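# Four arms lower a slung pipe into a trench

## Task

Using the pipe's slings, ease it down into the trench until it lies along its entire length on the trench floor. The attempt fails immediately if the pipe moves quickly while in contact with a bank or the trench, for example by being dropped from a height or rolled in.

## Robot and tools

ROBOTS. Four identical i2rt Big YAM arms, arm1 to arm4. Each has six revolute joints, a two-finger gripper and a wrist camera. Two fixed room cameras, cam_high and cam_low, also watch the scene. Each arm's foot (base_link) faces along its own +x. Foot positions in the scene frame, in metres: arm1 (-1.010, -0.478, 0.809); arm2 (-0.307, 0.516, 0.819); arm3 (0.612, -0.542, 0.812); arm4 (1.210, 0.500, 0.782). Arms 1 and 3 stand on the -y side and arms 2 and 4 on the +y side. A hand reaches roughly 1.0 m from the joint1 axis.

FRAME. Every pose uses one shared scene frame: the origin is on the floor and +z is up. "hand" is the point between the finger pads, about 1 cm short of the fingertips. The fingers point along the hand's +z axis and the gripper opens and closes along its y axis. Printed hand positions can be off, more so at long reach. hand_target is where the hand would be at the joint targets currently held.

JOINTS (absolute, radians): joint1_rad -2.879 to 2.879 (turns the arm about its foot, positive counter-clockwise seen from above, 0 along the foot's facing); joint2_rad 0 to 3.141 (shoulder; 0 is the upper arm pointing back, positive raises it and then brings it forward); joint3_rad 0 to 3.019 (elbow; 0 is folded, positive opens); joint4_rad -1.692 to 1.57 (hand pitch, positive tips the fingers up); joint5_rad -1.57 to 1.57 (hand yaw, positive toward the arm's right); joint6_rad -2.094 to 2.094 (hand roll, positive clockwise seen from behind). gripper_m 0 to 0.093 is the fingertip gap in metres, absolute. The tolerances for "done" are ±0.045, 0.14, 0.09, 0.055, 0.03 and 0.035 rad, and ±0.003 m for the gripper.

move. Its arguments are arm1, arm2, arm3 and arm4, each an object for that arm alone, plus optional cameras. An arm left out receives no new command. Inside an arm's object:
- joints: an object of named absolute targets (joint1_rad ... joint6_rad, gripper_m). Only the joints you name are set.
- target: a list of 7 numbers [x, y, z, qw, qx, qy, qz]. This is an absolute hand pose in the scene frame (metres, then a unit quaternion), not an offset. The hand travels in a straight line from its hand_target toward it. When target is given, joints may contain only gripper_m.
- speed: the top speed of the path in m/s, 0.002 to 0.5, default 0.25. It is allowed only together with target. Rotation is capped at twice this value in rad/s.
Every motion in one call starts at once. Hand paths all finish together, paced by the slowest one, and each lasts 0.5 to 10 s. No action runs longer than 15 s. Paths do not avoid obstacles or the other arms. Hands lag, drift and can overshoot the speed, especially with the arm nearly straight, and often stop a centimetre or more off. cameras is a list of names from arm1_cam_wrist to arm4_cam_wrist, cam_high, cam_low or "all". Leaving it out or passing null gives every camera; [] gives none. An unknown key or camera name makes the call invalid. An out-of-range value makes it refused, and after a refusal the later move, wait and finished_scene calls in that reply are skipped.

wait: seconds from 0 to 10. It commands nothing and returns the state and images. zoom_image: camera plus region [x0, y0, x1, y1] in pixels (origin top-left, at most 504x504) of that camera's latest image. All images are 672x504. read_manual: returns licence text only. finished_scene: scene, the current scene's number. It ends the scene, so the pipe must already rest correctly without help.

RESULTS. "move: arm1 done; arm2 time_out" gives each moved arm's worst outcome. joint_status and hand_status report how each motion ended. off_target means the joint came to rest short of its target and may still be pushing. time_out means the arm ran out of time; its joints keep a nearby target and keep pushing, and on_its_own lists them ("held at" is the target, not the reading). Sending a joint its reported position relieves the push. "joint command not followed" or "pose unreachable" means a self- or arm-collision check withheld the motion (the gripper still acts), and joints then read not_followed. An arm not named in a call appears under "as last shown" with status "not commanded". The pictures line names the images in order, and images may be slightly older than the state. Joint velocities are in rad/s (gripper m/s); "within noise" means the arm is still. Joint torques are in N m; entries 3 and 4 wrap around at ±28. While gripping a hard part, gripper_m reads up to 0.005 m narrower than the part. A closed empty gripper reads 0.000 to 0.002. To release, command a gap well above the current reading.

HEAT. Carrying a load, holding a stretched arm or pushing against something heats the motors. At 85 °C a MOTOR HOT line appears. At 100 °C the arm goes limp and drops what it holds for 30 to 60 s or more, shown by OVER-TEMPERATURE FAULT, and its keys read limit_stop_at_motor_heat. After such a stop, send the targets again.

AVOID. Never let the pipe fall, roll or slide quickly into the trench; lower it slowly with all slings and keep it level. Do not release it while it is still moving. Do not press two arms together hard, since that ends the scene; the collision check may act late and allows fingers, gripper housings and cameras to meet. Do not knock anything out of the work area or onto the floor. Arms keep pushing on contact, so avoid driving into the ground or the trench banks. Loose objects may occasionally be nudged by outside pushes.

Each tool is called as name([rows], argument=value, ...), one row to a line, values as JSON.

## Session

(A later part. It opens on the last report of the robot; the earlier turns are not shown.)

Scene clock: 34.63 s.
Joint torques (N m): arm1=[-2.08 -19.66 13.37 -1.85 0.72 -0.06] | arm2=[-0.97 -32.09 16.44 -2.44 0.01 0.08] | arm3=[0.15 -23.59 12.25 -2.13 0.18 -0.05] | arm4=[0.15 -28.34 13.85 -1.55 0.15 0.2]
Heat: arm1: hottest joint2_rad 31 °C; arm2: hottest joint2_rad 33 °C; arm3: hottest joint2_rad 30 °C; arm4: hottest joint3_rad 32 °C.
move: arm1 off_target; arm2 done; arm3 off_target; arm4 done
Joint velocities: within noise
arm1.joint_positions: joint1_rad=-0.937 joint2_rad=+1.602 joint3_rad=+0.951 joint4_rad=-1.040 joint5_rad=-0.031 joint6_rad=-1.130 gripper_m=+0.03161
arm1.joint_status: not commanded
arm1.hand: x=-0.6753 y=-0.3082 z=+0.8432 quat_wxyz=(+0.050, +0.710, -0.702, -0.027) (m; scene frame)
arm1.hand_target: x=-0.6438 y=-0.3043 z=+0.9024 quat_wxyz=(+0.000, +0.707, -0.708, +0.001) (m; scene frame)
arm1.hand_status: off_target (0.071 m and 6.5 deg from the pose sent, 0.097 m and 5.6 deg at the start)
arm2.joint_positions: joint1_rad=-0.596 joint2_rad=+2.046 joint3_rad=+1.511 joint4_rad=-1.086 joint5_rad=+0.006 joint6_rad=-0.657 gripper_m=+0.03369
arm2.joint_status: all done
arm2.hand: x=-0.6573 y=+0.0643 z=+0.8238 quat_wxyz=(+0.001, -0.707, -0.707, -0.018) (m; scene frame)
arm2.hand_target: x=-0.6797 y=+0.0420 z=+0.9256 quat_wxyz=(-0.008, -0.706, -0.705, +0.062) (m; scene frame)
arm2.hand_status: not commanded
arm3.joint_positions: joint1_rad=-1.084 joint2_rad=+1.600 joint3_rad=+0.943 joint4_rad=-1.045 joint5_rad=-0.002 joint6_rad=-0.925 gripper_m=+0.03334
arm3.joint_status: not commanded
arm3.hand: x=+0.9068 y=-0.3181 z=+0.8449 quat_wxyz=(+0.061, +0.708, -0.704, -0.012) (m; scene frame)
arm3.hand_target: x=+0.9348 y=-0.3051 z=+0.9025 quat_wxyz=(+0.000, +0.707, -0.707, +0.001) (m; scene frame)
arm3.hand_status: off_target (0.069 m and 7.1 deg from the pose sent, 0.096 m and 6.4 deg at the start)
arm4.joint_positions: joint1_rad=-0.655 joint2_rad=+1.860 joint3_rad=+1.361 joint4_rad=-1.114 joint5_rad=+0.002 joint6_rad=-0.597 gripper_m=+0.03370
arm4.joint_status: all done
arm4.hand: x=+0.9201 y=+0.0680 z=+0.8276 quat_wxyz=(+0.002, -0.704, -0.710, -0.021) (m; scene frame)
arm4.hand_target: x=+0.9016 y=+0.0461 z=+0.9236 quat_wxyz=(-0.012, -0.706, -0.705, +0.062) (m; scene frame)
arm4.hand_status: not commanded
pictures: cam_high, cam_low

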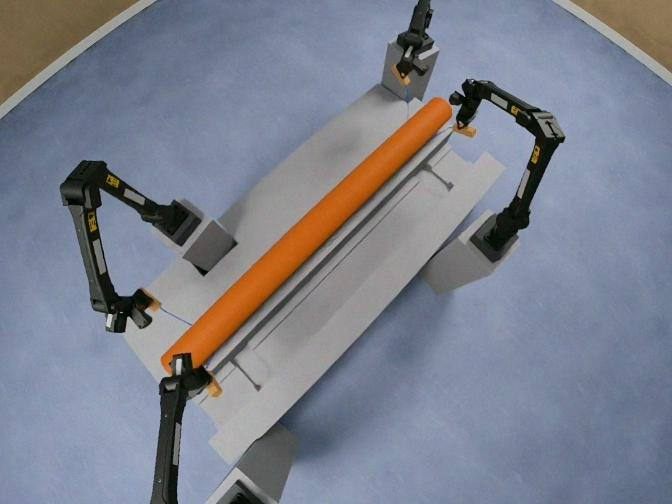

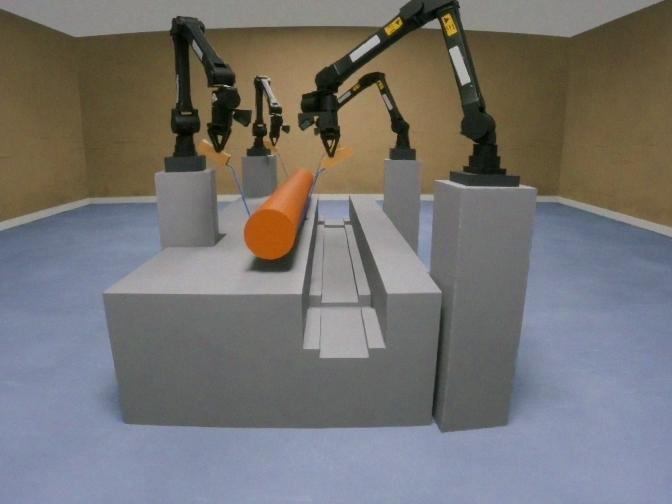

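move(arm1={"target":[-0.64,-0.165,0.91,0,0.7071,-0.7071,0],"speed":0.05}, arm2={"target":[-0.68,0.19,0.924,0,0.7071,0.7071,0],"speed":0.05}, arm3={"target":[0.935,-0.165,0.915,0,0.7071,-0.7071,0],"speed":0.05}, arm4={"target":[0.902,0.19,0.918,0,0.7071,0.7071,0],"speed":0.05}, cameras=[])

move(arm1={"target":[-0.64,-0.065,0.915,0,0.7071,-0.7071,0],"speed":0.05}, arm2={"target":[-0.68,0.287,0.922,0,0.7071,0.7071,0],"speed":0.05}, arm3={"target":[0.932,-0.061,0.925,0,0.7071,-0.7071,0],"speed":0.05}, arm4={"target":[0.902,0.287,0.915,0,0.7071,0.7071,0],"speed":0.05}, cameras=["cam_low","cam_high"])

zoom_image(camera="cam_low", region=[190, 120, 440, 370])

Scene clock: 42.40 s.
Joint torques (N m): arm1=[-2.08 -18.9 14.41 -1.74 0.6 0.05] | arm2=[-3.08 -28.28 11.14 -2.73 0.15 -0.06] | arm3=[0.5 -26.29 13.24 -2.09 0.07 0.01] | arm4=[-1.61 -24.35 9.09 -1.81 0.28 -0.11]
Heat: arm1: hottest joint2_rad 32 °C; arm2: hottest joint2_rad 34 °C; arm3: hottest joint2_rad 31 °C; arm4: hottest joint3_rad 34 °C.
move: arm1 off_target; arm2 off_target; arm3 off_target; arm4 off_target
Joint velocities: within noise
arm1.joint_positions: joint1_rad=-0.682 joint2_rad=+1.732 joint3_rad=+1.175 joint4_rad=-1.098 joint5_rad=-0.031 joint6_rad=-0.881 gripper_m=+0.03162
arm1.joint_status: not commanded
arm1.hand: x=-0.6709 y=-0.1784 z=+0.8573 quat_wxyz=(+0.039, +0.713, -0.700, -0.011) (m; scene frame)
arm1.hand_target: x=-0.6429 y=-0.1672 z=+0.9095 quat_wxyz=(-0.001, +0.707, -0.707, +0.000) (m; scene frame)
arm1.hand_status: off_target (0.063 m and 4.8 deg from the pose sent, 0.162 m and 6.5 deg at the start)
arm2.joint_positions: joint1_rad=-0.748 joint2_rad=+1.850 joint3_rad=+1.281 joint4_rad=-1.110 joint5_rad=+0.007 joint6_rad=-0.825 gripper_m=+0.03369
arm2.joint_status: not commanded
arm2.hand: x=-0.6604 y=+0.1821 z=+0.8513 quat_wxyz=(-0.004, -0.701, -0.712, -0.048) (m; scene frame)
arm2.hand_target: x=-0.6776 y=+0.1906 z=+0.9186 quat_wxyz=(+0.001, -0.707, -0.707, +0.000) (m; scene frame)
arm2.hand_status: off_target (0.076 m and 5.6 deg from the pose sent, 0.162 m and 2.0 deg at the start; pose on its path clipped on 22 of 105 steps)
arm3.joint_positions: joint1_rad=-0.861 joint2_rad=+1.789 joint3_rad=+1.226 joint4_rad=-1.126 joint5_rad=-0.002 joint6_rad=-0.705 gripper_m=+0.03334
arm3.joint_status: not commanded
arm3.hand: x=+0.9096 y=-0.1868 z=+0.8538 quat_wxyz=(+0.055, +0.709, -0.703, +0.002) (m; scene frame)
arm3.hand_target: x=+0.9321 y=-0.1681 z=+0.9141 quat_wxyz=(-0.001, +0.707, -0.707, +0.000) (m; scene frame)
arm3.hand_status: off_target (0.070 m and 6.3 deg from the pose sent, 0.171 m and 7.1 deg at the start)
arm4.joint_positions: joint1_rad=-0.814 joint2_rad=+1.655 joint3_rad=+1.147 joint4_rad=-1.160 joint5_rad=+0.001 joint6_rad=-0.753 gripper_m=+0.03369
arm4.joint_status: not commanded
arm4.hand: x=+0.9157 y=+0.1840 z=+0.8531 quat_wxyz=(+0.000, -0.704, -0.708, -0.049) (m; scene frame)
arm4.hand_target: x=+0.9039 y=+0.1905 z=+0.9127 quat_wxyz=(+0.001, -0.707, -0.707, +0.000) (m; scene frame)
arm4.hand_status: off_target (0.067 m and 5.7 deg from the pose sent, 0.153 m and 2.5 deg at the start)
pictures: none
No camera images: "cameras" was empty.

Scene clock: 45.47 s.
Joint torques (N m): arm1=[-2.02 -23.71 14.83 -1.76 0.53 0.05] | arm2=[-3.14 -23.12 11.06 -1.52 0.17 -0.07] | arm3=[0.56 -32.03 13.82 -2.1 0.04 0.01] | arm4=[-1.55 -19.49 9.46 -1.31 0.27 -0.1]
Heat: arm1: hottest joint3_rad 34 °C; arm2: hottest joint2_rad 34 °C; arm3: hottest joint3_rad 32 °C; arm4: hottest joint3_rad 34 °C.
move: arm1 off_target; arm2 off_target; arm3 off_target; arm4 off_target
Joint velocities: within noise
arm1.joint_positions: joint1_rad=-0.541 joint2_rad=+1.900 joint3_rad=+1.414 joint4_rad=-1.175 joint5_rad=-0.030 joint6_rad=-0.743 gripper_m=+0.03162
arm1.joint_status: not commanded
arm1.hand: x=-0.6694 y=-0.0803 z=+0.8535 quat_wxyz=(+0.044, +0.714, -0.699, -0.004) (m; scene frame)
arm1.hand_target: x=-0.6431 y=-0.0682 z=+0.9144 quat_wxyz=(-0.001, +0.707, -0.707, +0.000) (m; scene frame)
arm1.hand_status: off_target (0.070 m and 5.3 deg from the pose sent, 0.131 m and 4.8 deg at the start)
arm2.joint_positions: joint1_rad=-0.915 joint2_rad=+1.693 joint3_rad=+1.103 joint4_rad=-1.106 joint5_rad=+0.009 joint6_rad=-0.989 gripper_m=+0.03369
arm2.joint_status: not commanded
arm2.hand: x=-0.6574 y=+0.2822 z=+0.8657 quat_wxyz=(-0.013, -0.701, -0.711, -0.056) (m; scene frame)
arm2.hand_target: x=-0.6777 y=+0.2876 z=+0.9189 quat_wxyz=(+0.001, -0.707, -0.707, -0.001) (m; scene frame)
arm2.hand_status: off_target (0.061 m and 6.6 deg from the pose sent, 0.128 m and 5.6 deg at the start)
arm3.joint_positions: joint1_rad=-0.741 joint2_rad=+1.991 joint3_rad=+1.518 joint4_rad=-1.234 joint5_rad=-0.002 joint6_rad=-0.584 gripper_m=+0.03334
arm3.joint_status: not commanded
arm3.hand: x=+0.9089 y=-0.0858 z=+0.8482 quat_wxyz=(+0.062, +0.708, -0.703, +0.011) (m; scene frame)
arm3.hand_target: x=+0.9287 y=-0.0657 z=+0.9236 quat_wxyz=(-0.001, +0.707, -0.707, +0.000) (m; scene frame)
arm3.hand_status: off_target (0.084 m and 7.2 deg from the pose sent, 0.146 m and 6.3 deg at the start)
arm4.joint_positions: joint1_rad=-0.998 joint2_rad=+1.479 joint3_rad=+0.972 joint4_rad=-1.160 joint5_rad=+0.000 joint6_rad=-0.937 gripper_m=+0.03369
arm4.joint_status: not commanded
arm4.hand: x=+0.9161 y=+0.2830 z=+0.8647 quat_wxyz=(-0.009, -0.705, -0.708, -0.049) (m; scene frame)
arm4.hand_target: x=+0.9035 y=+0.2872 z=+0.9116 quat_wxyz=(+0.001, -0.707, -0.707, +0.000) (m; scene frame)
arm4.hand_status: off_target (0.052 m and 5.7 deg from the pose sent, 0.121 m and 5.6 deg at the start)
pictures: cam_high, cam_low

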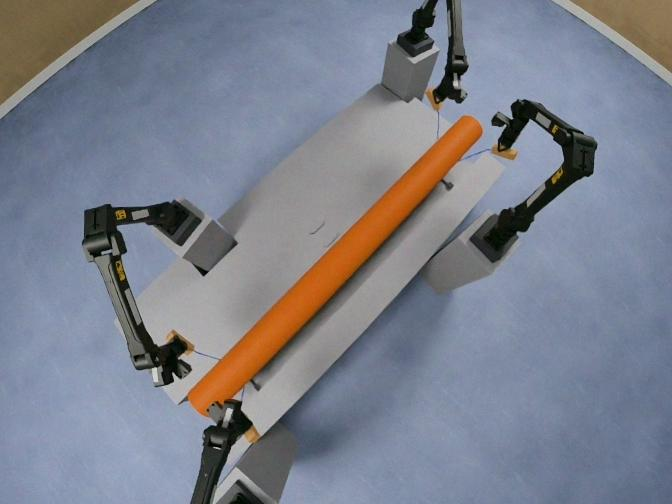

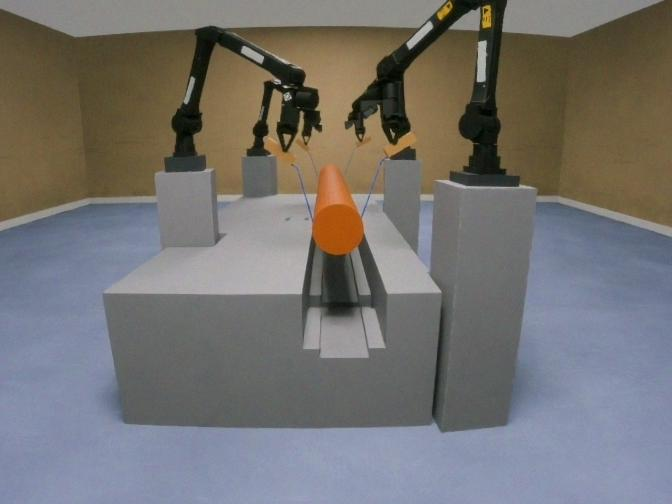

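Scaled by 2.016.

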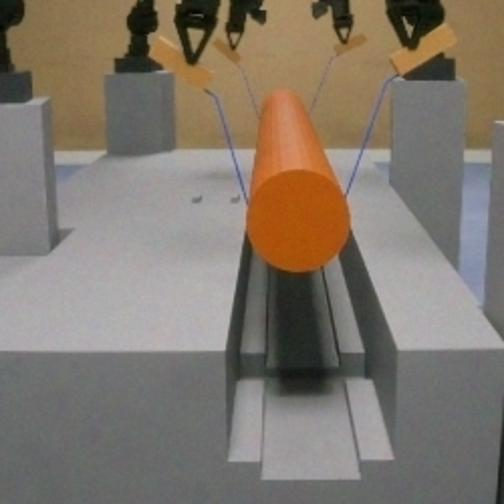

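move(arm1={"target":[-0.642,-0.062,0.765,0,0.7071,-0.7071,0],"speed":0.05}, arm2={"target":[-0.677,0.292,0.765,0,0.7071,0.7071,0],"speed":0.05}, arm3={"target":[0.928,-0.055,0.772,0,0.7071,-0.7071,0],"speed":0.05}, arm4={"target":[0.903,0.297,0.765,0,0.7071,0.7071,0],"speed":0.05}, cameras=["cam_low"])

zoom_image(camera="cam_low", region=[190, 120, 440, 370])

Scene clock: 52.37 s.
Joint torques (N m): arm1=[-1.73 -25.52 7.95 -0.38 0.47 0.05] | arm2=[-3.37 -21.25 7.05 -1.02 0.12 -0.03] | arm3=[0.85 -32.5 7.86 -0.85 0.02 0.03] | arm4=[-1.73 -16.67 6.37 -0.44 0.2 -0.08]
Heat: arm1: hottest joint3_rad 36 °C; arm2: hottest joint2_rad 35 °C; arm3: hottest joint2_rad 33 °C; arm4: hottest joint3_rad 34 °C.
move: arm1 off_target; arm2 off_target; arm3 off_target; arm4 off_target
Joint velocities: within noise
arm1.joint_positions: joint1_rad=-0.534 joint2_rad=+2.105 joint3_rad=+1.360 joint4_rad=-0.885 joint5_rad=-0.029 joint6_rad=-0.734 gripper_m=+0.03162
arm1.joint_status: not commanded
arm1.hand: x=-0.6604 y=-0.0677 z=+0.7274 quat_wxyz=(+0.029, +0.714, -0.699, -0.005) (m; scene frame)
arm1.hand_target: x=-0.6427 y=-0.0626 z=+0.7640 quat_wxyz=(+0.000, +0.707, -0.707, +0.000) (m; scene frame)
arm1.hand_status: off_target (0.042 m and 3.5 deg from the pose sent, 0.094 m and 5.3 deg at the start)
arm2.joint_positions: joint1_rad=-0.923 joint2_rad=+1.907 joint3_rad=+0.955 joint4_rad=-0.698 joint5_rad=+0.009 joint6_rad=-1.006 gripper_m=+0.03369
arm2.joint_status: not commanded
arm2.hand: x=-0.6525 y=+0.2878 z=+0.7333 quat_wxyz=(-0.009, -0.699, -0.714, -0.033) (m; scene frame)
arm2.hand_target: x=-0.6761 y=+0.2922 z=+0.7637 quat_wxyz=(+0.001, -0.707, -0.707, +0.000) (m; scene frame)
arm2.hand_status: off_target (0.040 m and 4.1 deg from the pose sent, 0.103 m and 6.6 deg at the start)
arm3.joint_positions: joint1_rad=-0.735 joint2_rad=+2.178 joint3_rad=+1.452 joint4_rad=-0.937 joint5_rad=-0.002 joint6_rad=-0.575 gripper_m=+0.03334
arm3.joint_status: not commanded
arm3.hand: x=+0.9125 y=-0.0728 z=+0.7216 quat_wxyz=(+0.041, +0.709, -0.704, +0.007) (m; scene frame)
arm3.hand_target: x=+0.9272 y=-0.0564 z=+0.7707 quat_wxyz=(+0.000, +0.707, -0.707, +0.000) (m; scene frame)
arm3.hand_status: off_target (0.056 m and 4.7 deg from the pose sent, 0.084 m and 7.2 deg at the start)
arm4.joint_positions: joint1_rad=-1.020 joint2_rad=+1.672 joint3_rad=+0.777 joint4_rad=-0.743 joint5_rad=+0.001 joint6_rad=-0.962 gripper_m=+0.03370
arm4.joint_status: not commanded
arm4.hand: x=+0.9241 y=+0.2977 z=+0.7383 quat_wxyz=(-0.008, -0.704, -0.710, -0.034) (m; scene frame)
arm4.hand_target: x=+0.9037 y=+0.2973 z=+0.7639 quat_wxyz=(+0.001, -0.707, -0.707, +0.000) (m; scene frame)
arm4.hand_status: off_target (0.034 m and 4.0 deg from the pose sent, 0.102 m and 5.7 deg at the start)
pictures: cam_low

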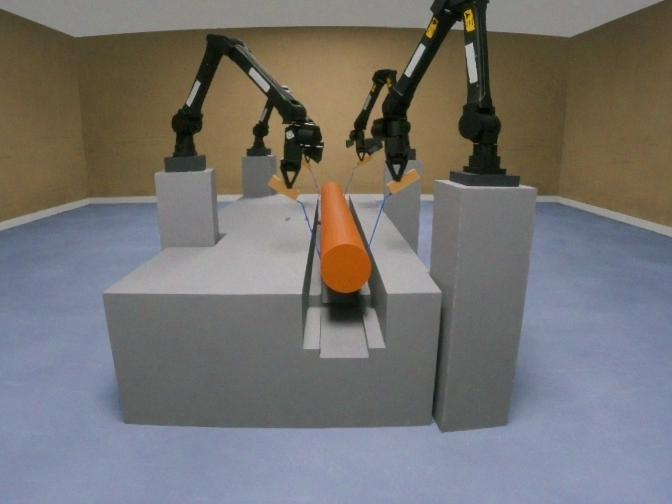

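Scaled by 2.016.

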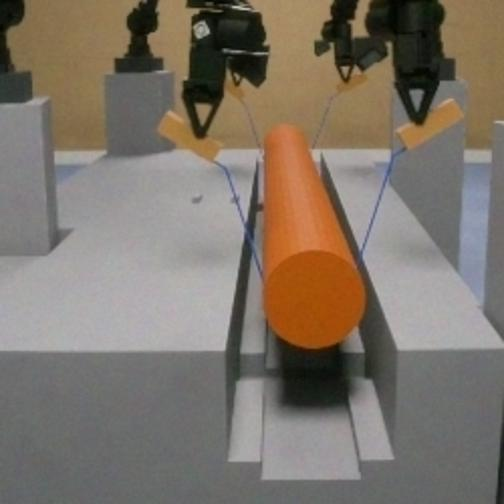

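move(arm1={"target":[-0.645,-0.068,0.63,0,0.7071,-0.7071,0],"speed":0.05}, arm2={"target":[-0.677,0.284,0.627,0,0.7071,0.7071,0],"speed":0.05}, arm3={"target":[0.928,-0.064,0.643,0,0.7071,-0.7071,0],"speed":0.05}, arm4={"target":[0.903,0.285,0.63,0,0.7071,0.7071,0],"speed":0.05}, cameras=[])

move(arm1={"target":[-0.648,-0.078,0.56,0,0.7071,-0.7071,0],"speed":0.03}, arm2={"target":[-0.677,0.29,0.557,0,0.7071,0.7071,0],"speed":0.03}, arm3={"target":[0.928,-0.072,0.573,0,0.7071,-0.7071,0],"speed":0.03}, arm4={"target":[0.903,0.29,0.56,0,0.7071,0.7071,0],"speed":0.03}, cameras=["cam_low"])

zoom_image(camera="cam_low", region=[190, 120, 440, 370])

Scene clock: 60.33 s.
Joint torques (N m): arm1=[-2.78 -23.65 6.16 -0.39 0.57 0.06] | arm2=[-2.49 -21.6 5.12 -0.92 0.08 0.09] | arm3=[-0.03 -31.15 5.98 -0.69 0.04 -0.08] | arm4=[-0.21 -18.08 3.63 -0.38 0.32 0.2]
Heat: arm1: hottest joint3_rad 36 °C; arm2: hottest joint2_rad 35 °C; arm3: hottest joint2_rad 34 °C; arm4: hottest joint3_rad 34 °C.
move: arm1 off_target; arm2 off_target; arm3 off_target; arm4 off_target
Joint velocities: within noise
arm1.joint_positions: joint1_rad=-0.527 joint2_rad=+2.323 joint3_rad=+1.339 joint4_rad=-0.614 joint5_rad=-0.032 joint6_rad=-0.734 gripper_m=+0.03162
arm1.joint_status: not commanded
arm1.hand: x=-0.6649 y=-0.0694 z=+0.6066 quat_wxyz=(+0.013, +0.717, -0.697, -0.007) (m; scene frame)
arm1.hand_target: x=-0.6455 y=-0.0683 z=+0.6294 quat_wxyz=(+0.000, +0.707, -0.707, +0.000) (m; scene frame)
arm1.hand_status: off_target (0.031 m and 2.3 deg from the pose sent, 0.099 m and 3.5 deg at the start)
arm2.joint_positions: joint1_rad=-0.924 joint2_rad=+2.234 joint3_rad=+0.971 joint4_rad=-0.384 joint5_rad=+0.009 joint6_rad=-1.006 gripper_m=+0.03369
arm2.joint_status: not commanded
arm2.hand: x=-0.6466 y=+0.2896 z=+0.6020 quat_wxyz=(-0.009, -0.699, -0.714, -0.031) (m; scene frame)
arm2.hand_target: x=-0.6762 y=+0.2846 z=+0.6265 quat_wxyz=(+0.000, -0.707, -0.707, +0.000) (m; scene frame)
arm2.hand_status: off_target (0.040 m and 3.9 deg from the pose sent, 0.109 m and 4.1 deg at the start)
arm3.joint_positions: joint1_rad=-0.734 joint2_rad=+2.373 joint3_rad=+1.424 joint4_rad=-0.693 joint5_rad=-0.002 joint6_rad=-0.574 gripper_m=+0.03334
arm3.joint_status: not commanded
arm3.hand: x=+0.9072 y=-0.0802 z=+0.6066 quat_wxyz=(+0.030, +0.709, -0.705, +0.004) (m; scene frame)
arm3.hand_target: x=+0.9275 y=-0.0647 z=+0.6423 quat_wxyz=(+0.000, +0.707, -0.707, +0.000) (m; scene frame)
arm3.hand_status: off_target (0.045 m and 3.5 deg from the pose sent, 0.081 m and 4.7 deg at the start)
arm4.joint_positions: joint1_rad=-1.017 joint2_rad=+2.039 joint3_rad=+0.765 joint4_rad=-0.353 joint5_rad=-0.004 joint6_rad=-0.963 gripper_m=+0.03370
arm4.joint_status: not commanded
arm4.hand: x=+0.9247 y=+0.2953 z=+0.6083 quat_wxyz=(-0.009, -0.703, -0.711, -0.028) (m; scene frame)
arm4.hand_target: x=+0.9036 y=+0.2854 z=+0.6292 quat_wxyz=(+0.000, -0.707, -0.707, +0.000) (m; scene frame)
arm4.hand_status: off_target (0.032 m and 3.5 deg from the pose sent, 0.111 m and 4.0 deg at the start)
pictures: none
No camera images: "cameras" was empty.

Scene clock: 63.20 s.
Joint torques (N m): arm1=[-0.97 -18.26 6.32 0.95 0.06 -0.01] | arm2=[-1.61 -17.08 4.6 0.08 -0.05 0.06] | arm3=[0.38 -24.47 6.82 0.4 -0.03 -0.05] | arm4=[-0.62 -13.63 2.93 0.69 0.11 0.07]
Heat: arm1: hottest joint3_rad 35 °C; arm2: hottest joint2_rad 35 °C; arm3: hottest joint2_rad 34 °C; arm4: hottest joint3_rad 33 °C.
move: arm1 off_target; arm2 off_target; arm3 off_target; arm4 off_target
Joint velocities: within noise
arm1.joint_positions: joint1_rad=-0.547 joint2_rad=+2.392 joint3_rad=+1.339 joint4_rad=-0.529 joint5_rad=-0.019 joint6_rad=-0.734 gripper_m=+0.03162
arm1.joint_status: not commanded
arm1.hand: x=-0.6566 y=-0.0808 z=+0.5712 quat_wxyz=(+0.005, +0.710, -0.704, -0.001) (m; scene frame)
arm1.hand_target: x=-0.6483 y=-0.0783 z=+0.5604 quat_wxyz=(+0.000, +0.707, -0.707, +0.000) (m; scene frame)
arm1.hand_status: off_target (0.014 m and 0.7 deg from the pose sent, 0.050 m and 2.3 deg at the start)
arm2.joint_positions: joint1_rad=-0.949 joint2_rad=+2.357 joint3_rad=+1.019 joint4_rad=-0.276 joint5_rad=+0.012 joint6_rad=-1.017 gripper_m=+0.03369
arm2.joint_status: not commanded
arm2.hand: x=-0.6602 y=+0.2932 z=+0.5564 quat_wxyz=(-0.005, -0.705, -0.709, -0.016) (m; scene frame)
arm2.hand_target: x=-0.6769 y=+0.2901 z=+0.5575 quat_wxyz=(+0.000, -0.707, -0.707, +0.000) (m; scene frame)
arm2.hand_status: off_target (0.017 m and 2.0 deg from the pose sent, 0.054 m and 3.9 deg at the start)
arm3.joint_positions: joint1_rad=-0.747 joint2_rad=+2.428 joint3_rad=+1.429 joint4_rad=-0.601 joint5_rad=+0.000 joint6_rad=-0.584 gripper_m=+0.03334
arm3.joint_status: not commanded
arm3.hand: x=+0.9165 y=-0.0790 z=+0.5777 quat_wxyz=(+0.010, +0.708, -0.706, +0.000) (m; scene frame)
arm3.hand_target: x=+0.9279 y=-0.0723 z=+0.5734 quat_wxyz=(+0.000, +0.707, -0.707, +0.000) (m; scene frame)
arm3.hand_status: off_target (0.014 m and 1.1 deg from the pose sent, 0.040 m and 3.5 deg at the start)
arm4.joint_positions: joint1_rad=-1.025 joint2_rad=+2.187 joint3_rad=+0.796 joint4_rad=-0.209 joint5_rad=+0.003 joint6_rad=-0.963 gripper_m=+0.03370
arm4.joint_status: not commanded
arm4.hand: x=+0.9175 y=+0.2944 z=+0.5600 quat_wxyz=(-0.004, -0.706, -0.708, -0.015) (m; scene frame)
arm4.hand_target: x=+0.9032 y=+0.2902 z=+0.5604 quat_wxyz=(+0.000, -0.707, -0.707, +0.000) (m; scene frame)
arm4.hand_status: off_target (0.015 m and 1.8 deg from the pose sent, 0.053 m and 3.4 deg at the start)
pictures: cam_low

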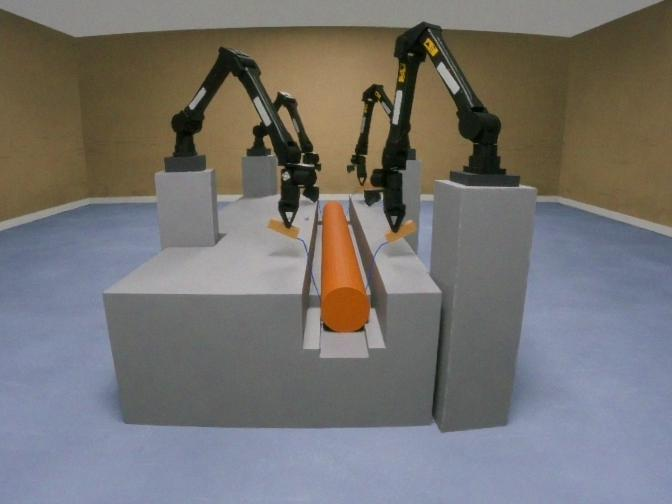

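Scaled by 2.016.

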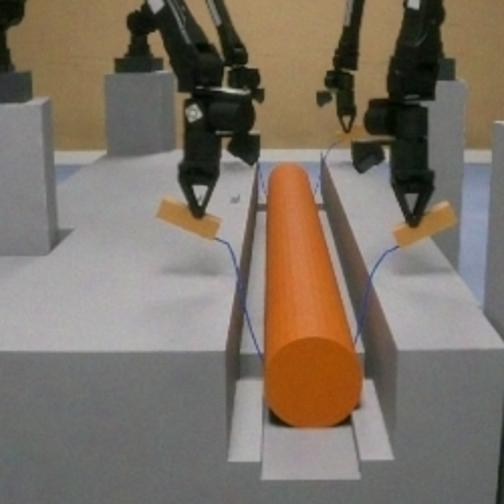

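zoom_image(camera="cam_low", region=[295, 280, 395, 365])

zoom_image(camera="cam_low", region=[300, 190, 370, 250])

Scaled by 5.040.

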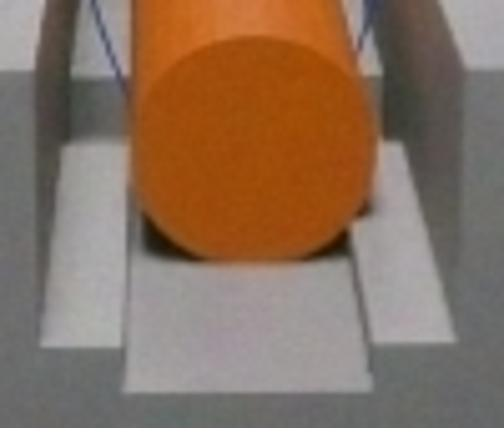

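Scaled by 7.200.

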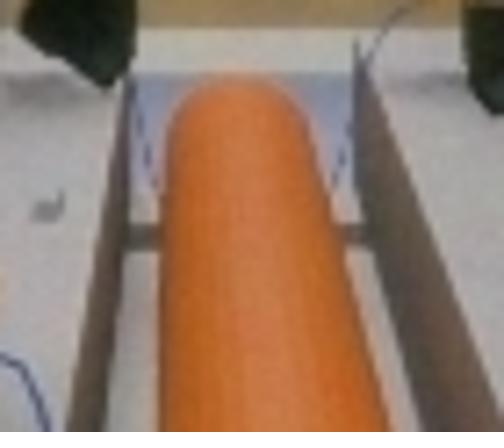

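move(arm1={"target":[-0.645,-0.074,0.645,0,0.7071,-0.7071,0],"speed":0.05}, arm2={"target":[-0.677,0.278,0.642,0,0.7071,0.7071,0],"speed":0.05}, arm3={"target":[0.928,-0.075,0.658,0,0.7071,-0.7071,0],"speed":0.05}, arm4={"target":[0.903,0.273,0.645,0,0.7071,0.7071,0],"speed":0.05}, cameras=["cam_low"])

zoom_image(camera="cam_low", region=[295, 280, 395, 365])

Scene clock: 75.77 s.
Joint torques (N m): arm1=[-2.37 -28.81 4.27 -2.07 0.64 0.01] | arm2=[-0.85 -25.23 3.26 -1.88 0.09 0.12] | arm3=[0.15 -35.72 4.53 -2.07 0.13 -0.08] | arm4=[0.15 -21.89 2.52 -1.29 0.26 0.25]
Heat: arm1: hottest joint2_rad 34 °C; arm2: hottest joint2_rad 36 °C; arm3: hottest joint2_rad 34 °C; arm4: hottest joint3_rad 32 °C.
move: arm1 off_target; arm2 off_target; arm3 off_target; arm4 off_target
Joint velocities: within noise
arm1.joint_positions: joint1_rad=-0.530 joint2_rad=+2.356 joint3_rad=+1.339 joint4_rad=-0.576 joint5_rad=-0.033 joint6_rad=-0.734 gripper_m=+0.03162
arm1.joint_status: not commanded
arm1.hand: x=-0.6649 y=-0.0721 z=+0.5896 quat_wxyz=(+0.011, +0.716, -0.698, -0.007) (m; scene frame)
arm1.hand_target: x=-0.6456 y=-0.0740 z=+0.6403 quat_wxyz=(+0.000, +0.707, -0.707, +0.000) (m; scene frame)
arm1.hand_status: off_target (0.059 m and 2.1 deg from the pose sent, 0.075 m and 0.7 deg at the start)
arm2.joint_positions: joint1_rad=-0.935 joint2_rad=+2.242 joint3_rad=+0.996 joint4_rad=-0.391 joint5_rad=+0.008 joint6_rad=-1.001 gripper_m=+0.03369
arm2.joint_status: not commanded
arm2.hand: x=-0.6579 y=+0.2875 z=+0.6015 quat_wxyz=(-0.008, -0.705, -0.709, -0.026) (m; scene frame)
arm2.hand_target: x=-0.6763 y=+0.2784 z=+0.6391 quat_wxyz=(+0.000, -0.707, -0.707, +0.000) (m; scene frame)
arm2.hand_status: off_target (0.046 m and 3.1 deg from the pose sent, 0.089 m and 2.0 deg at the start)
arm3.joint_positions: joint1_rad=-0.747 joint2_rad=+2.384 joint3_rad=+1.403 joint4_rad=-0.660 joint5_rad=-0.004 joint6_rad=-0.585 gripper_m=+0.03334
arm3.joint_status: not commanded
arm3.hand: x=+0.9084 y=-0.0902 z=+0.5957 quat_wxyz=(+0.030, +0.708, -0.706, +0.003) (m; scene frame)
arm3.hand_target: x=+0.9274 y=-0.0758 z=+0.6536 quat_wxyz=(+0.000, +0.707, -0.707, +0.000) (m; scene frame)
arm3.hand_status: off_target (0.067 m and 3.5 deg from the pose sent, 0.081 m and 1.1 deg at the start)
arm4.joint_positions: joint1_rad=-0.996 joint2_rad=+2.048 joint3_rad=+0.796 joint4_rad=-0.373 joint5_rad=-0.002 joint6_rad=-0.942 gripper_m=+0.03370
arm4.joint_status: not commanded
arm4.hand: x=+0.9194 y=+0.2824 z=+0.6089 quat_wxyz=(-0.007, -0.703, -0.711, -0.027) (m; scene frame)
arm4.hand_target: x=+0.9037 y=+0.2734 z=+0.6418 quat_wxyz=(+0.000, -0.707, -0.707, +0.000) (m; scene frame)
arm4.hand_status: off_target (0.041 m and 3.2 deg from the pose sent, 0.089 m and 1.8 deg at the start)
pictures: cam_low

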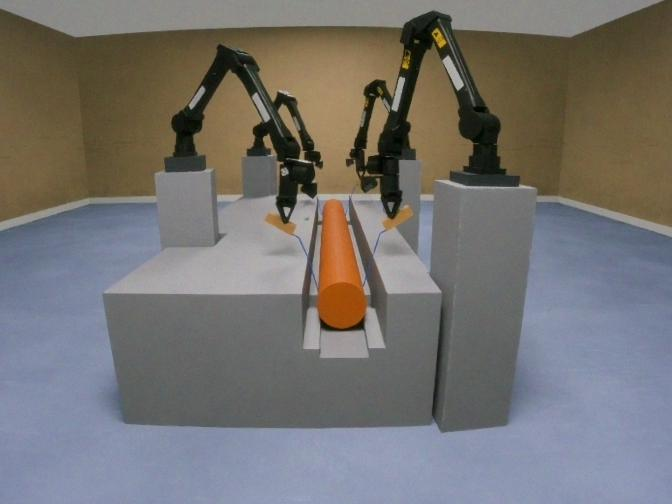

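Scaled by 5.040.

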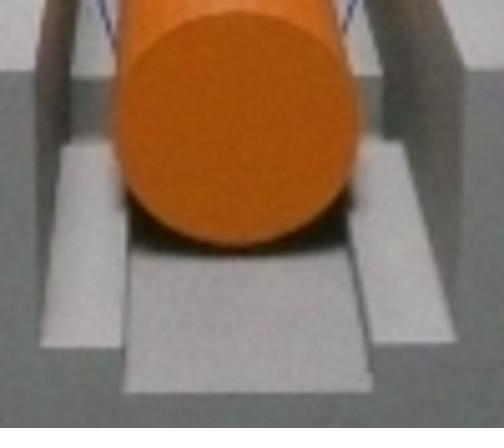

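move(arm1={"target":[-0.648,-0.078,0.56,0,0.7071,-0.7071,0],"speed":0.035}, arm2={"target":[-0.677,0.285,0.557,0,0.7071,0.7071,0],"speed":0.035}, arm3={"target":[0.928,-0.082,0.573,0,0.7071,-0.7071,0],"speed":0.035}, arm4={"target":[0.903,0.28,0.56,0,0.7071,0.7071,0],"speed":0.035}, cameras=["cam_low"])

zoom_image(camera="cam_low", region=[295, 280, 395, 365])

Scene clock: 81.10 s.
Joint torques (N m): arm1=[-1.26 -18.32 6.45 0.91 0.1 0] | arm2=[-1.61 -17.2 4.64 0.06 -0.06 0.06] | arm3=[0.44 -24.23 6.41 0.4 -0.03 -0.07] | arm4=[-0.44 -13.8 3.11 0.66 0.11 0.07]
Heat: arm1: hottest joint2_rad 35 °C; arm2: hottest joint2_rad 36 °C; arm3: hottest joint2_rad 34 °C; arm4: hottest joint3_rad 32 °C.
move: arm1 off_target; arm2 off_target; arm3 off_target; arm4 off_target
Joint velocities: within noise
arm1.joint_positions: joint1_rad=-0.548 joint2_rad=+2.393 joint3_rad=+1.339 joint4_rad=-0.529 joint5_rad=-0.019 joint6_rad=-0.734 gripper_m=+0.03162
arm1.joint_status: not commanded
arm1.hand: x=-0.6565 y=-0.0814 z=+0.5706 quat_wxyz=(+0.005, +0.710, -0.704, -0.001) (m; scene frame)
arm1.hand_target: x=-0.6483 y=-0.0784 z=+0.5603 quat_wxyz=(+0.000, +0.707, -0.707, +0.000) (m; scene frame)
arm1.hand_status: off_target (0.014 m and 0.7 deg from the pose sent, 0.035 m and 2.1 deg at the start)
arm2.joint_positions: joint1_rad=-0.940 joint2_rad=+2.360 joint3_rad=+1.026 joint4_rad=-0.283 joint5_rad=+0.012 joint6_rad=-1.007 gripper_m=+0.03369
arm2.joint_status: not commanded
arm2.hand: x=-0.6595 y=+0.2889 z=+0.5559 quat_wxyz=(-0.005, -0.705, -0.709, -0.017) (m; scene frame)
arm2.hand_target: x=-0.6767 y=+0.2852 z=+0.5574 quat_wxyz=(+0.000, -0.707, -0.707, +0.000) (m; scene frame)
arm2.hand_status: off_target (0.018 m and 2.1 deg from the pose sent, 0.049 m and 3.2 deg at the start)
arm3.joint_positions: joint1_rad=-0.757 joint2_rad=+2.418 joint3_rad=+1.403 joint4_rad=-0.583 joint5_rad=+0.000 joint6_rad=-0.594 gripper_m=+0.03334
arm3.joint_status: not commanded
arm3.hand: x=+0.9175 y=-0.0877 z=+0.5775 quat_wxyz=(+0.009, +0.708, -0.706, +0.000) (m; scene frame)
arm3.hand_target: x=+0.9279 y=-0.0823 z=+0.5732 quat_wxyz=(+0.000, +0.707, -0.707, +0.000) (m; scene frame)
arm3.hand_status: off_target (0.013 m and 1.0 deg from the pose sent, 0.031 m and 3.5 deg at the start)
arm4.joint_positions: joint1_rad=-1.003 joint2_rad=+2.191 joint3_rad=+0.812 joint4_rad=-0.222 joint5_rad=+0.003 joint6_rad=-0.941 gripper_m=+0.03370
arm4.joint_status: not commanded
arm4.hand: x=+0.9180 y=+0.2852 z=+0.5595 quat_wxyz=(-0.003, -0.705, -0.709, -0.016) (m; scene frame)
arm4.hand_target: x=+0.9031 y=+0.2802 z=+0.5603 quat_wxyz=(+0.000, -0.707, -0.707, +0.000) (m; scene frame)
arm4.hand_status: off_target (0.016 m and 1.9 deg from the pose sent, 0.052 m and 3.2 deg at the start)
pictures: cam_low

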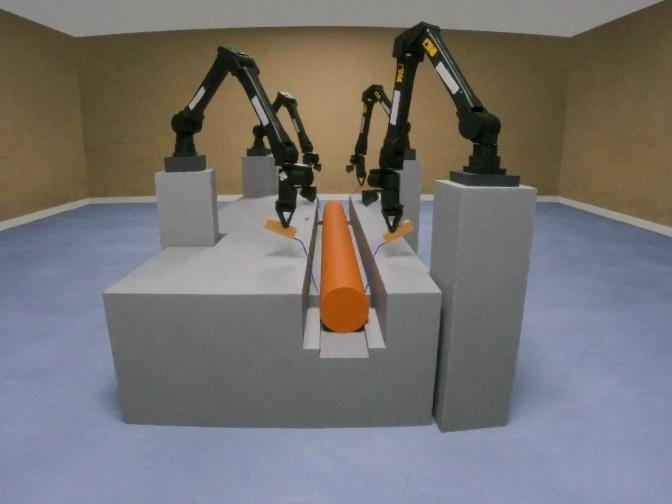

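Scaled by 5.040.

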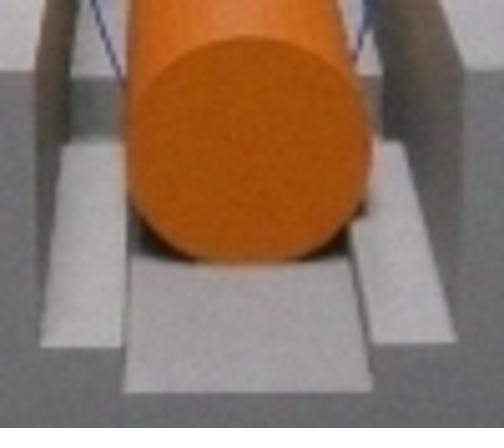

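move(arm1={"target":[-0.655,-0.135,0.482,0,0.7071,-0.7071,0],"speed":0.06}, arm2={"target":[-0.682,0.285,0.484,0,0.7071,0.7071,0],"speed":0.06}, arm3={"target":[0.925,-0.135,0.483,0,0.7071,-0.7071,0],"speed":0.06}, arm4={"target":[0.903,0.28,0.486,0,0.7071,0.7071,0],"speed":0.06}, cameras=["cam_low"])

move(arm1={"joints":{"gripper_m":0.075}}, arm2={"joints":{"gripper_m":0.075}}, arm3={"joints":{"gripper_m":0.075}}, arm4={"joints":{"gripper_m":0.075}}, cameras=[])

move(arm1={"target":[-0.655,-0.135,0.60,0,0.7071,-0.7071,0],"speed":0.15}, arm2={"target":[-0.682,0.29,0.60,0,0.7071,0.7071,0],"speed":0.15}, arm3={"target":[0.925,-0.135,0.60,0,0.7071,-0.7071,0],"speed":0.15}, arm4={"target":[0.903,0.285,0.60,0,0.7071,0.7071,0],"speed":0.15}, cameras=["cam_low","cam_high"])

zoom_image(camera="cam_low", region=[190, 120, 440, 370])

Scene clock: 87.70 s.
Joint torques (N m): arm1=[-1.08 -17.2 3.04 1.03 0.03 -0.08] | arm2=[-1.2 -13.8 5.83 0.85 0 0.22] | arm3=[-0.03 -20.78 3.64 0.91 0.04 0.04] | arm4=[1.14 -12.4 3.38 1.39 -0.44 0.06]
Heat: arm1: hottest joint2_rad 35 °C; arm2: hottest joint2_rad 35 °C; arm3: hottest joint2_rad 34 °C; arm4: hottest joint3_rad 32 °C.
move: arm1 off_target; arm2 off_target; arm3 off_target; arm4 off_target
Joint velocities: within noise
arm1.joint_positions: joint1_rad=-0.610 joint2_rad=+2.519 joint3_rad=+1.308 joint4_rad=-0.332 joint5_rad=-0.019 joint6_rad=-0.788 gripper_m=+0.03162
arm1.joint_status: not commanded
arm1.hand: x=-0.6466 y=-0.1193 z=+0.5031 quat_wxyz=(-0.015, +0.707, -0.707, -0.001) (m; scene frame)
arm1.hand_target: x=-0.6556 y=-0.1353 z=+0.4831 quat_wxyz=(+0.000, +0.707, -0.707, +0.000) (m; scene frame)
arm1.hand_status: off_target (0.028 m and 1.8 deg from the pose sent, 0.104 m and 0.7 deg at the start)
arm2.joint_positions: joint1_rad=-0.954 joint2_rad=+2.510 joint3_rad=+1.111 joint4_rad=-0.214 joint5_rad=+0.010 joint6_rad=-1.029 gripper_m=+0.03369
arm2.joint_status: not commanded
arm2.hand: x=-0.6675 y=+0.2895 z=+0.5012 quat_wxyz=(-0.005, -0.702, -0.712, -0.015) (m; scene frame)
arm2.hand_target: x=-0.6811 y=+0.2856 z=+0.4852 quat_wxyz=(+0.000, -0.707, -0.707, +0.000) (m; scene frame)
arm2.hand_status: off_target (0.023 m and 2.0 deg from the pose sent, 0.075 m and 2.0 deg at the start)
arm3.joint_positions: joint1_rad=-0.806 joint2_rad=+2.542 joint3_rad=+1.368 joint4_rad=-0.385 joint5_rad=-0.001 joint6_rad=-0.656 gripper_m=+0.03334
arm3.joint_status: not commanded
arm3.hand: x=+0.9263 y=-0.1197 z=+0.5072 quat_wxyz=(-0.011, +0.712, -0.702, -0.004) (m; scene frame)
arm3.hand_target: x=+0.9241 y=-0.1356 z=+0.4843 quat_wxyz=(+0.000, +0.707, -0.707, +0.000) (m; scene frame)
arm3.hand_status: off_target (0.029 m and 1.6 deg from the pose sent, 0.106 m and 1.0 deg at the start)
arm4.joint_positions: joint1_rad=-1.026 joint2_rad=+2.384 joint3_rad=+0.877 joint4_rad=-0.105 joint5_rad=+0.017 joint6_rad=-0.941 gripper_m=+0.03370
arm4.joint_status: not commanded
arm4.hand: x=+0.9162 y=+0.2971 z=+0.4956 quat_wxyz=(+0.003, -0.714, -0.700, -0.023) (m; scene frame)
arm4.hand_target: x=+0.9034 y=+0.2804 z=+0.4873 quat_wxyz=(+0.000, -0.707, -0.707, +0.000) (m; scene frame)
arm4.hand_status: off_target (0.024 m and 2.9 deg from the pose sent, 0.075 m and 1.9 deg at the start)
pictures: cam_low

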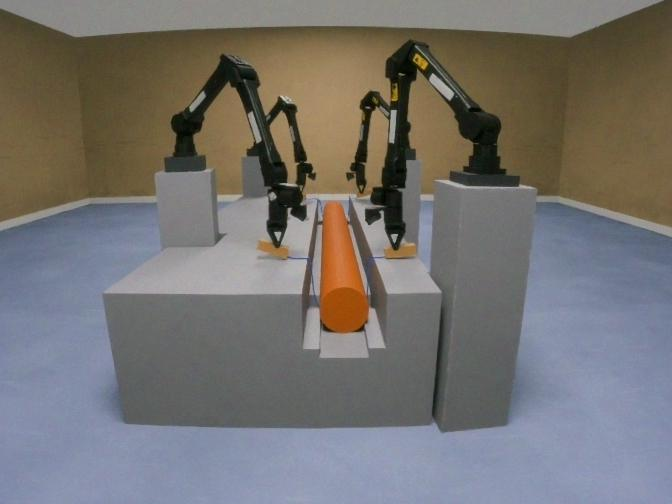

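Scene clock: 88.37 s.
Joint torques (N m): arm1=[-0.91 -17.38 2.85 1.03 0.04 -0.08] | arm2=[-1.2 -18.02 3.02 0.03 -0.07 0.2] | arm3=[0.44 -22.71 3.44 0.47 -0.05 0.02] | arm4=[0.97 -14.56 1.31 0.68 -0.06 0.06]
Heat: arm1: hottest joint2_rad 35 °C; arm2: hottest joint2_rad 35 °C; arm3: hottest joint2_rad 34 °C; arm4: hottest joint3_rad 32 °C.
move: arm1 done; arm2 done; arm3 done; arm4 done
Joint velocities: within noise
arm1.joint_positions: joint1_rad=-0.610 joint2_rad=+2.521 joint3_rad=+1.308 joint4_rad=-0.330 joint5_rad=-0.019 joint6_rad=-0.788 gripper_m=+0.07493
arm1.joint_status: all done
arm1.hand: x=-0.6465 y=-0.1194 z=+0.5026 quat_wxyz=(-0.016, +0.707, -0.707, -0.001) (m; scene frame)
arm1.hand_target: x=-0.6557 y=-0.1352 z=+0.4831 quat_wxyz=(+0.000, +0.707, -0.707, +0.000) (m; scene frame)
arm1.hand_status: not commanded
arm2.joint_positions: joint1_rad=-0.954 joint2_rad=+2.554 joint3_rad=+1.141 joint4_rad=-0.193 joint5_rad=+0.012 joint6_rad=-1.029 gripper_m=+0.07496
arm2.joint_status: all done
arm2.hand: x=-0.6709 y=+0.2875 z=+0.4850 quat_wxyz=(-0.004, -0.702, -0.712, -0.011) (m; scene frame)
arm2.hand_target: x=-0.6812 y=+0.2855 z=+0.4853 quat_wxyz=(+0.000, -0.707, -0.707, +0.000) (m; scene frame)
arm2.hand_status: not commanded
arm3.joint_positions: joint1_rad=-0.811 joint2_rad=+2.567 joint3_rad=+1.368 joint4_rad=-0.374 joint5_rad=+0.000 joint6_rad=-0.656 gripper_m=+0.07492
arm3.joint_status: all done
arm3.hand: x=+0.9232 y=-0.1281 z=+0.4944 quat_wxyz=(-0.004, +0.711, -0.703, -0.002) (m; scene frame)
arm3.hand_target: x=+0.9241 y=-0.1356 z=+0.4843 quat_wxyz=(+0.000, +0.707, -0.707, +0.000) (m; scene frame)
arm3.hand_status: not commanded
arm4.joint_positions: joint1_rad=-1.025 joint2_rad=+2.405 joint3_rad=+0.905 joint4_rad=-0.084 joint5_rad=+0.007 joint6_rad=-0.941 gripper_m=+0.07491
arm4.joint_status: all done
arm4.hand: x=+0.9055 y=+0.2867 z=+0.4890 quat_wxyz=(+0.000, -0.713, -0.701, -0.007) (m; scene frame)
arm4.hand_target: x=+0.9035 y=+0.2804 z=+0.4872 quat_wxyz=(+0.000, -0.707, -0.707, +0.000) (m; scene frame)
arm4.hand_status: not commanded
pictures: none
No camera images: "cameras" was empty.

Scene clock: 89.87 s.
Joint torques (N m): arm1=[-0.85 -19.78 3.78 0.24 0.03 -0.12] | arm2=[-1.61 -17.96 3.11 -0.88 -0.08 0.14] | arm3=[0.5 -23.65 4.16 -0.27 -0.05 0.03] | arm4=[0.32 -14.86 1.96 -0.23 -0.06 -0.01]
Heat: arm1: hottest joint2_rad 35 °C; arm2: hottest joint2_rad 35 °C; arm3: hottest joint2_rad 35 °C; arm4: hottest joint3_rad 31 °C.
move: arm1 done; arm2 done; arm3 done; arm4 done
Joint velocities: within noise
arm1.joint_positions: joint1_rad=-0.614 joint2_rad=+2.275 joint3_rad=+1.188 joint4_rad=-0.468 joint5_rad=-0.018 joint6_rad=-0.790 gripper_m=+0.07493
arm1.joint_status: not commanded
arm1.hand: x=-0.6532 y=-0.1264 z=+0.6019 quat_wxyz=(-0.010, +0.707, -0.707, -0.001) (m; scene frame)
arm1.hand_target: x=-0.6550 y=-0.1348 z=+0.6001 quat_wxyz=(+0.000, +0.707, -0.707, +0.000) (m; scene frame)
arm1.hand_status: done (0.009 m and 1.2 deg from the pose sent, 0.099 m and 1.8 deg at the start)
arm2.joint_positions: joint1_rad=-0.954 joint2_rad=+2.256 joint3_rad=+1.019 joint4_rad=-0.333 joint5_rad=+0.012 joint6_rad=-1.029 gripper_m=+0.07496
arm2.joint_status: not commanded
arm2.hand: x=-0.6821 y=+0.2824 z=+0.5982 quat_wxyz=(+0.001, -0.702, -0.712, +0.006) (m; scene frame)
arm2.hand_target: x=-0.6819 y=+0.2900 z=+0.5999 quat_wxyz=(+0.000, -0.707, -0.707, +0.000) (m; scene frame)
arm2.hand_status: done (0.008 m and 1.0 deg from the pose sent, 0.116 m and 1.6 deg at the start)
arm3.joint_positions: joint1_rad=-0.811 joint2_rad=+2.313 joint3_rad=+1.254 joint4_rad=-0.509 joint5_rad=+0.001 joint6_rad=-0.656 gripper_m=+0.07492
arm3.joint_status: not commanded
arm3.hand: x=+0.9230 y=-0.1292 z=+0.6014 quat_wxyz=(-0.006, +0.711, -0.703, -0.002) (m; scene frame)
arm3.hand_target: x=+0.9250 y=-0.1350 z=+0.6000 quat_wxyz=(+0.000, +0.707, -0.707, +0.000) (m; scene frame)
arm3.hand_status: done (0.006 m and 0.9 deg from the pose sent, 0.106 m and 0.8 deg at the start)
arm4.joint_positions: joint1_rad=-1.025 joint2_rad=+2.083 joint3_rad=+0.801 joint4_rad=-0.281 joint5_rad=+0.007 joint6_rad=-0.944 gripper_m=+0.07491
arm4.joint_status: not commanded
arm4.hand: x=+0.9007 y=+0.2839 z=+0.5964 quat_wxyz=(+0.002, -0.712, -0.702, +0.003) (m; scene frame)
arm4.hand_target: x=+0.9030 y=+0.2851 z=+0.5999 quat_wxyz=(+0.000, -0.707, -0.707, +0.000) (m; scene frame)
arm4.hand_status: done (0.004 m and 0.9 deg from the pose sent, 0.111 m and 1.3 deg at the start)
pictures: cam_high, cam_low

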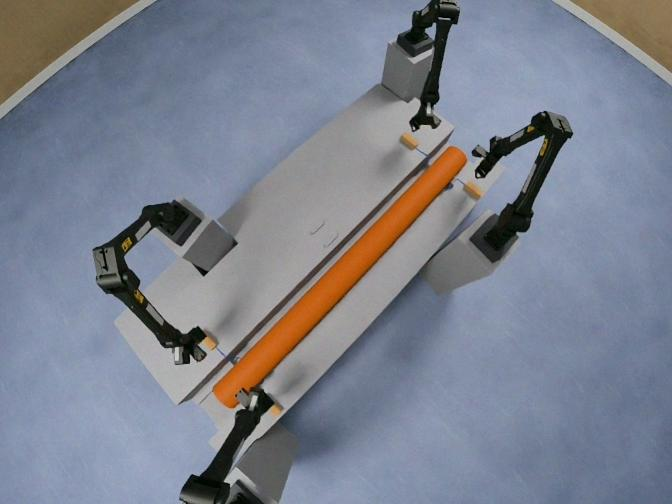

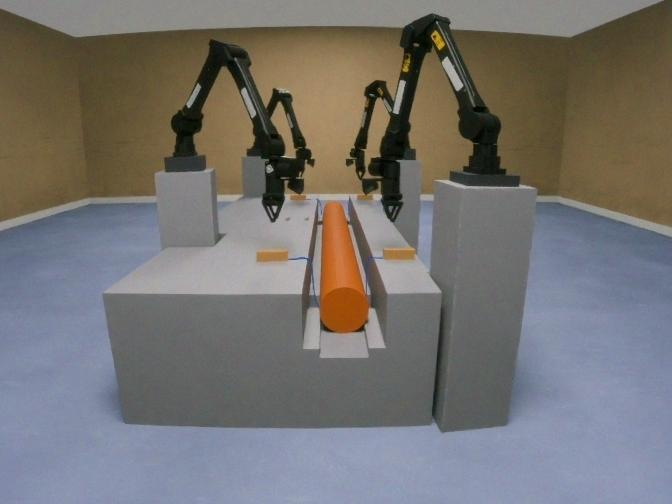

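Scaled by 2.016.

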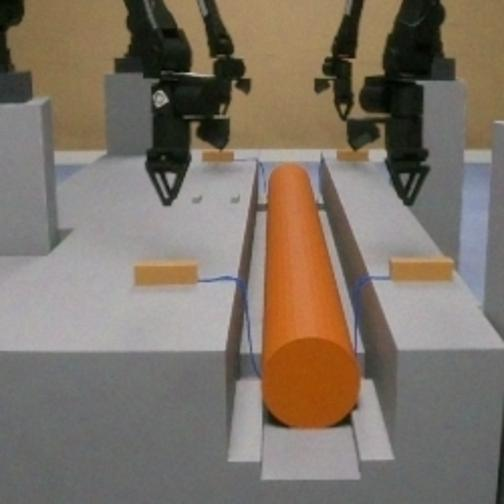

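finished_scene(scene=2)

The scene is finished: the task was done.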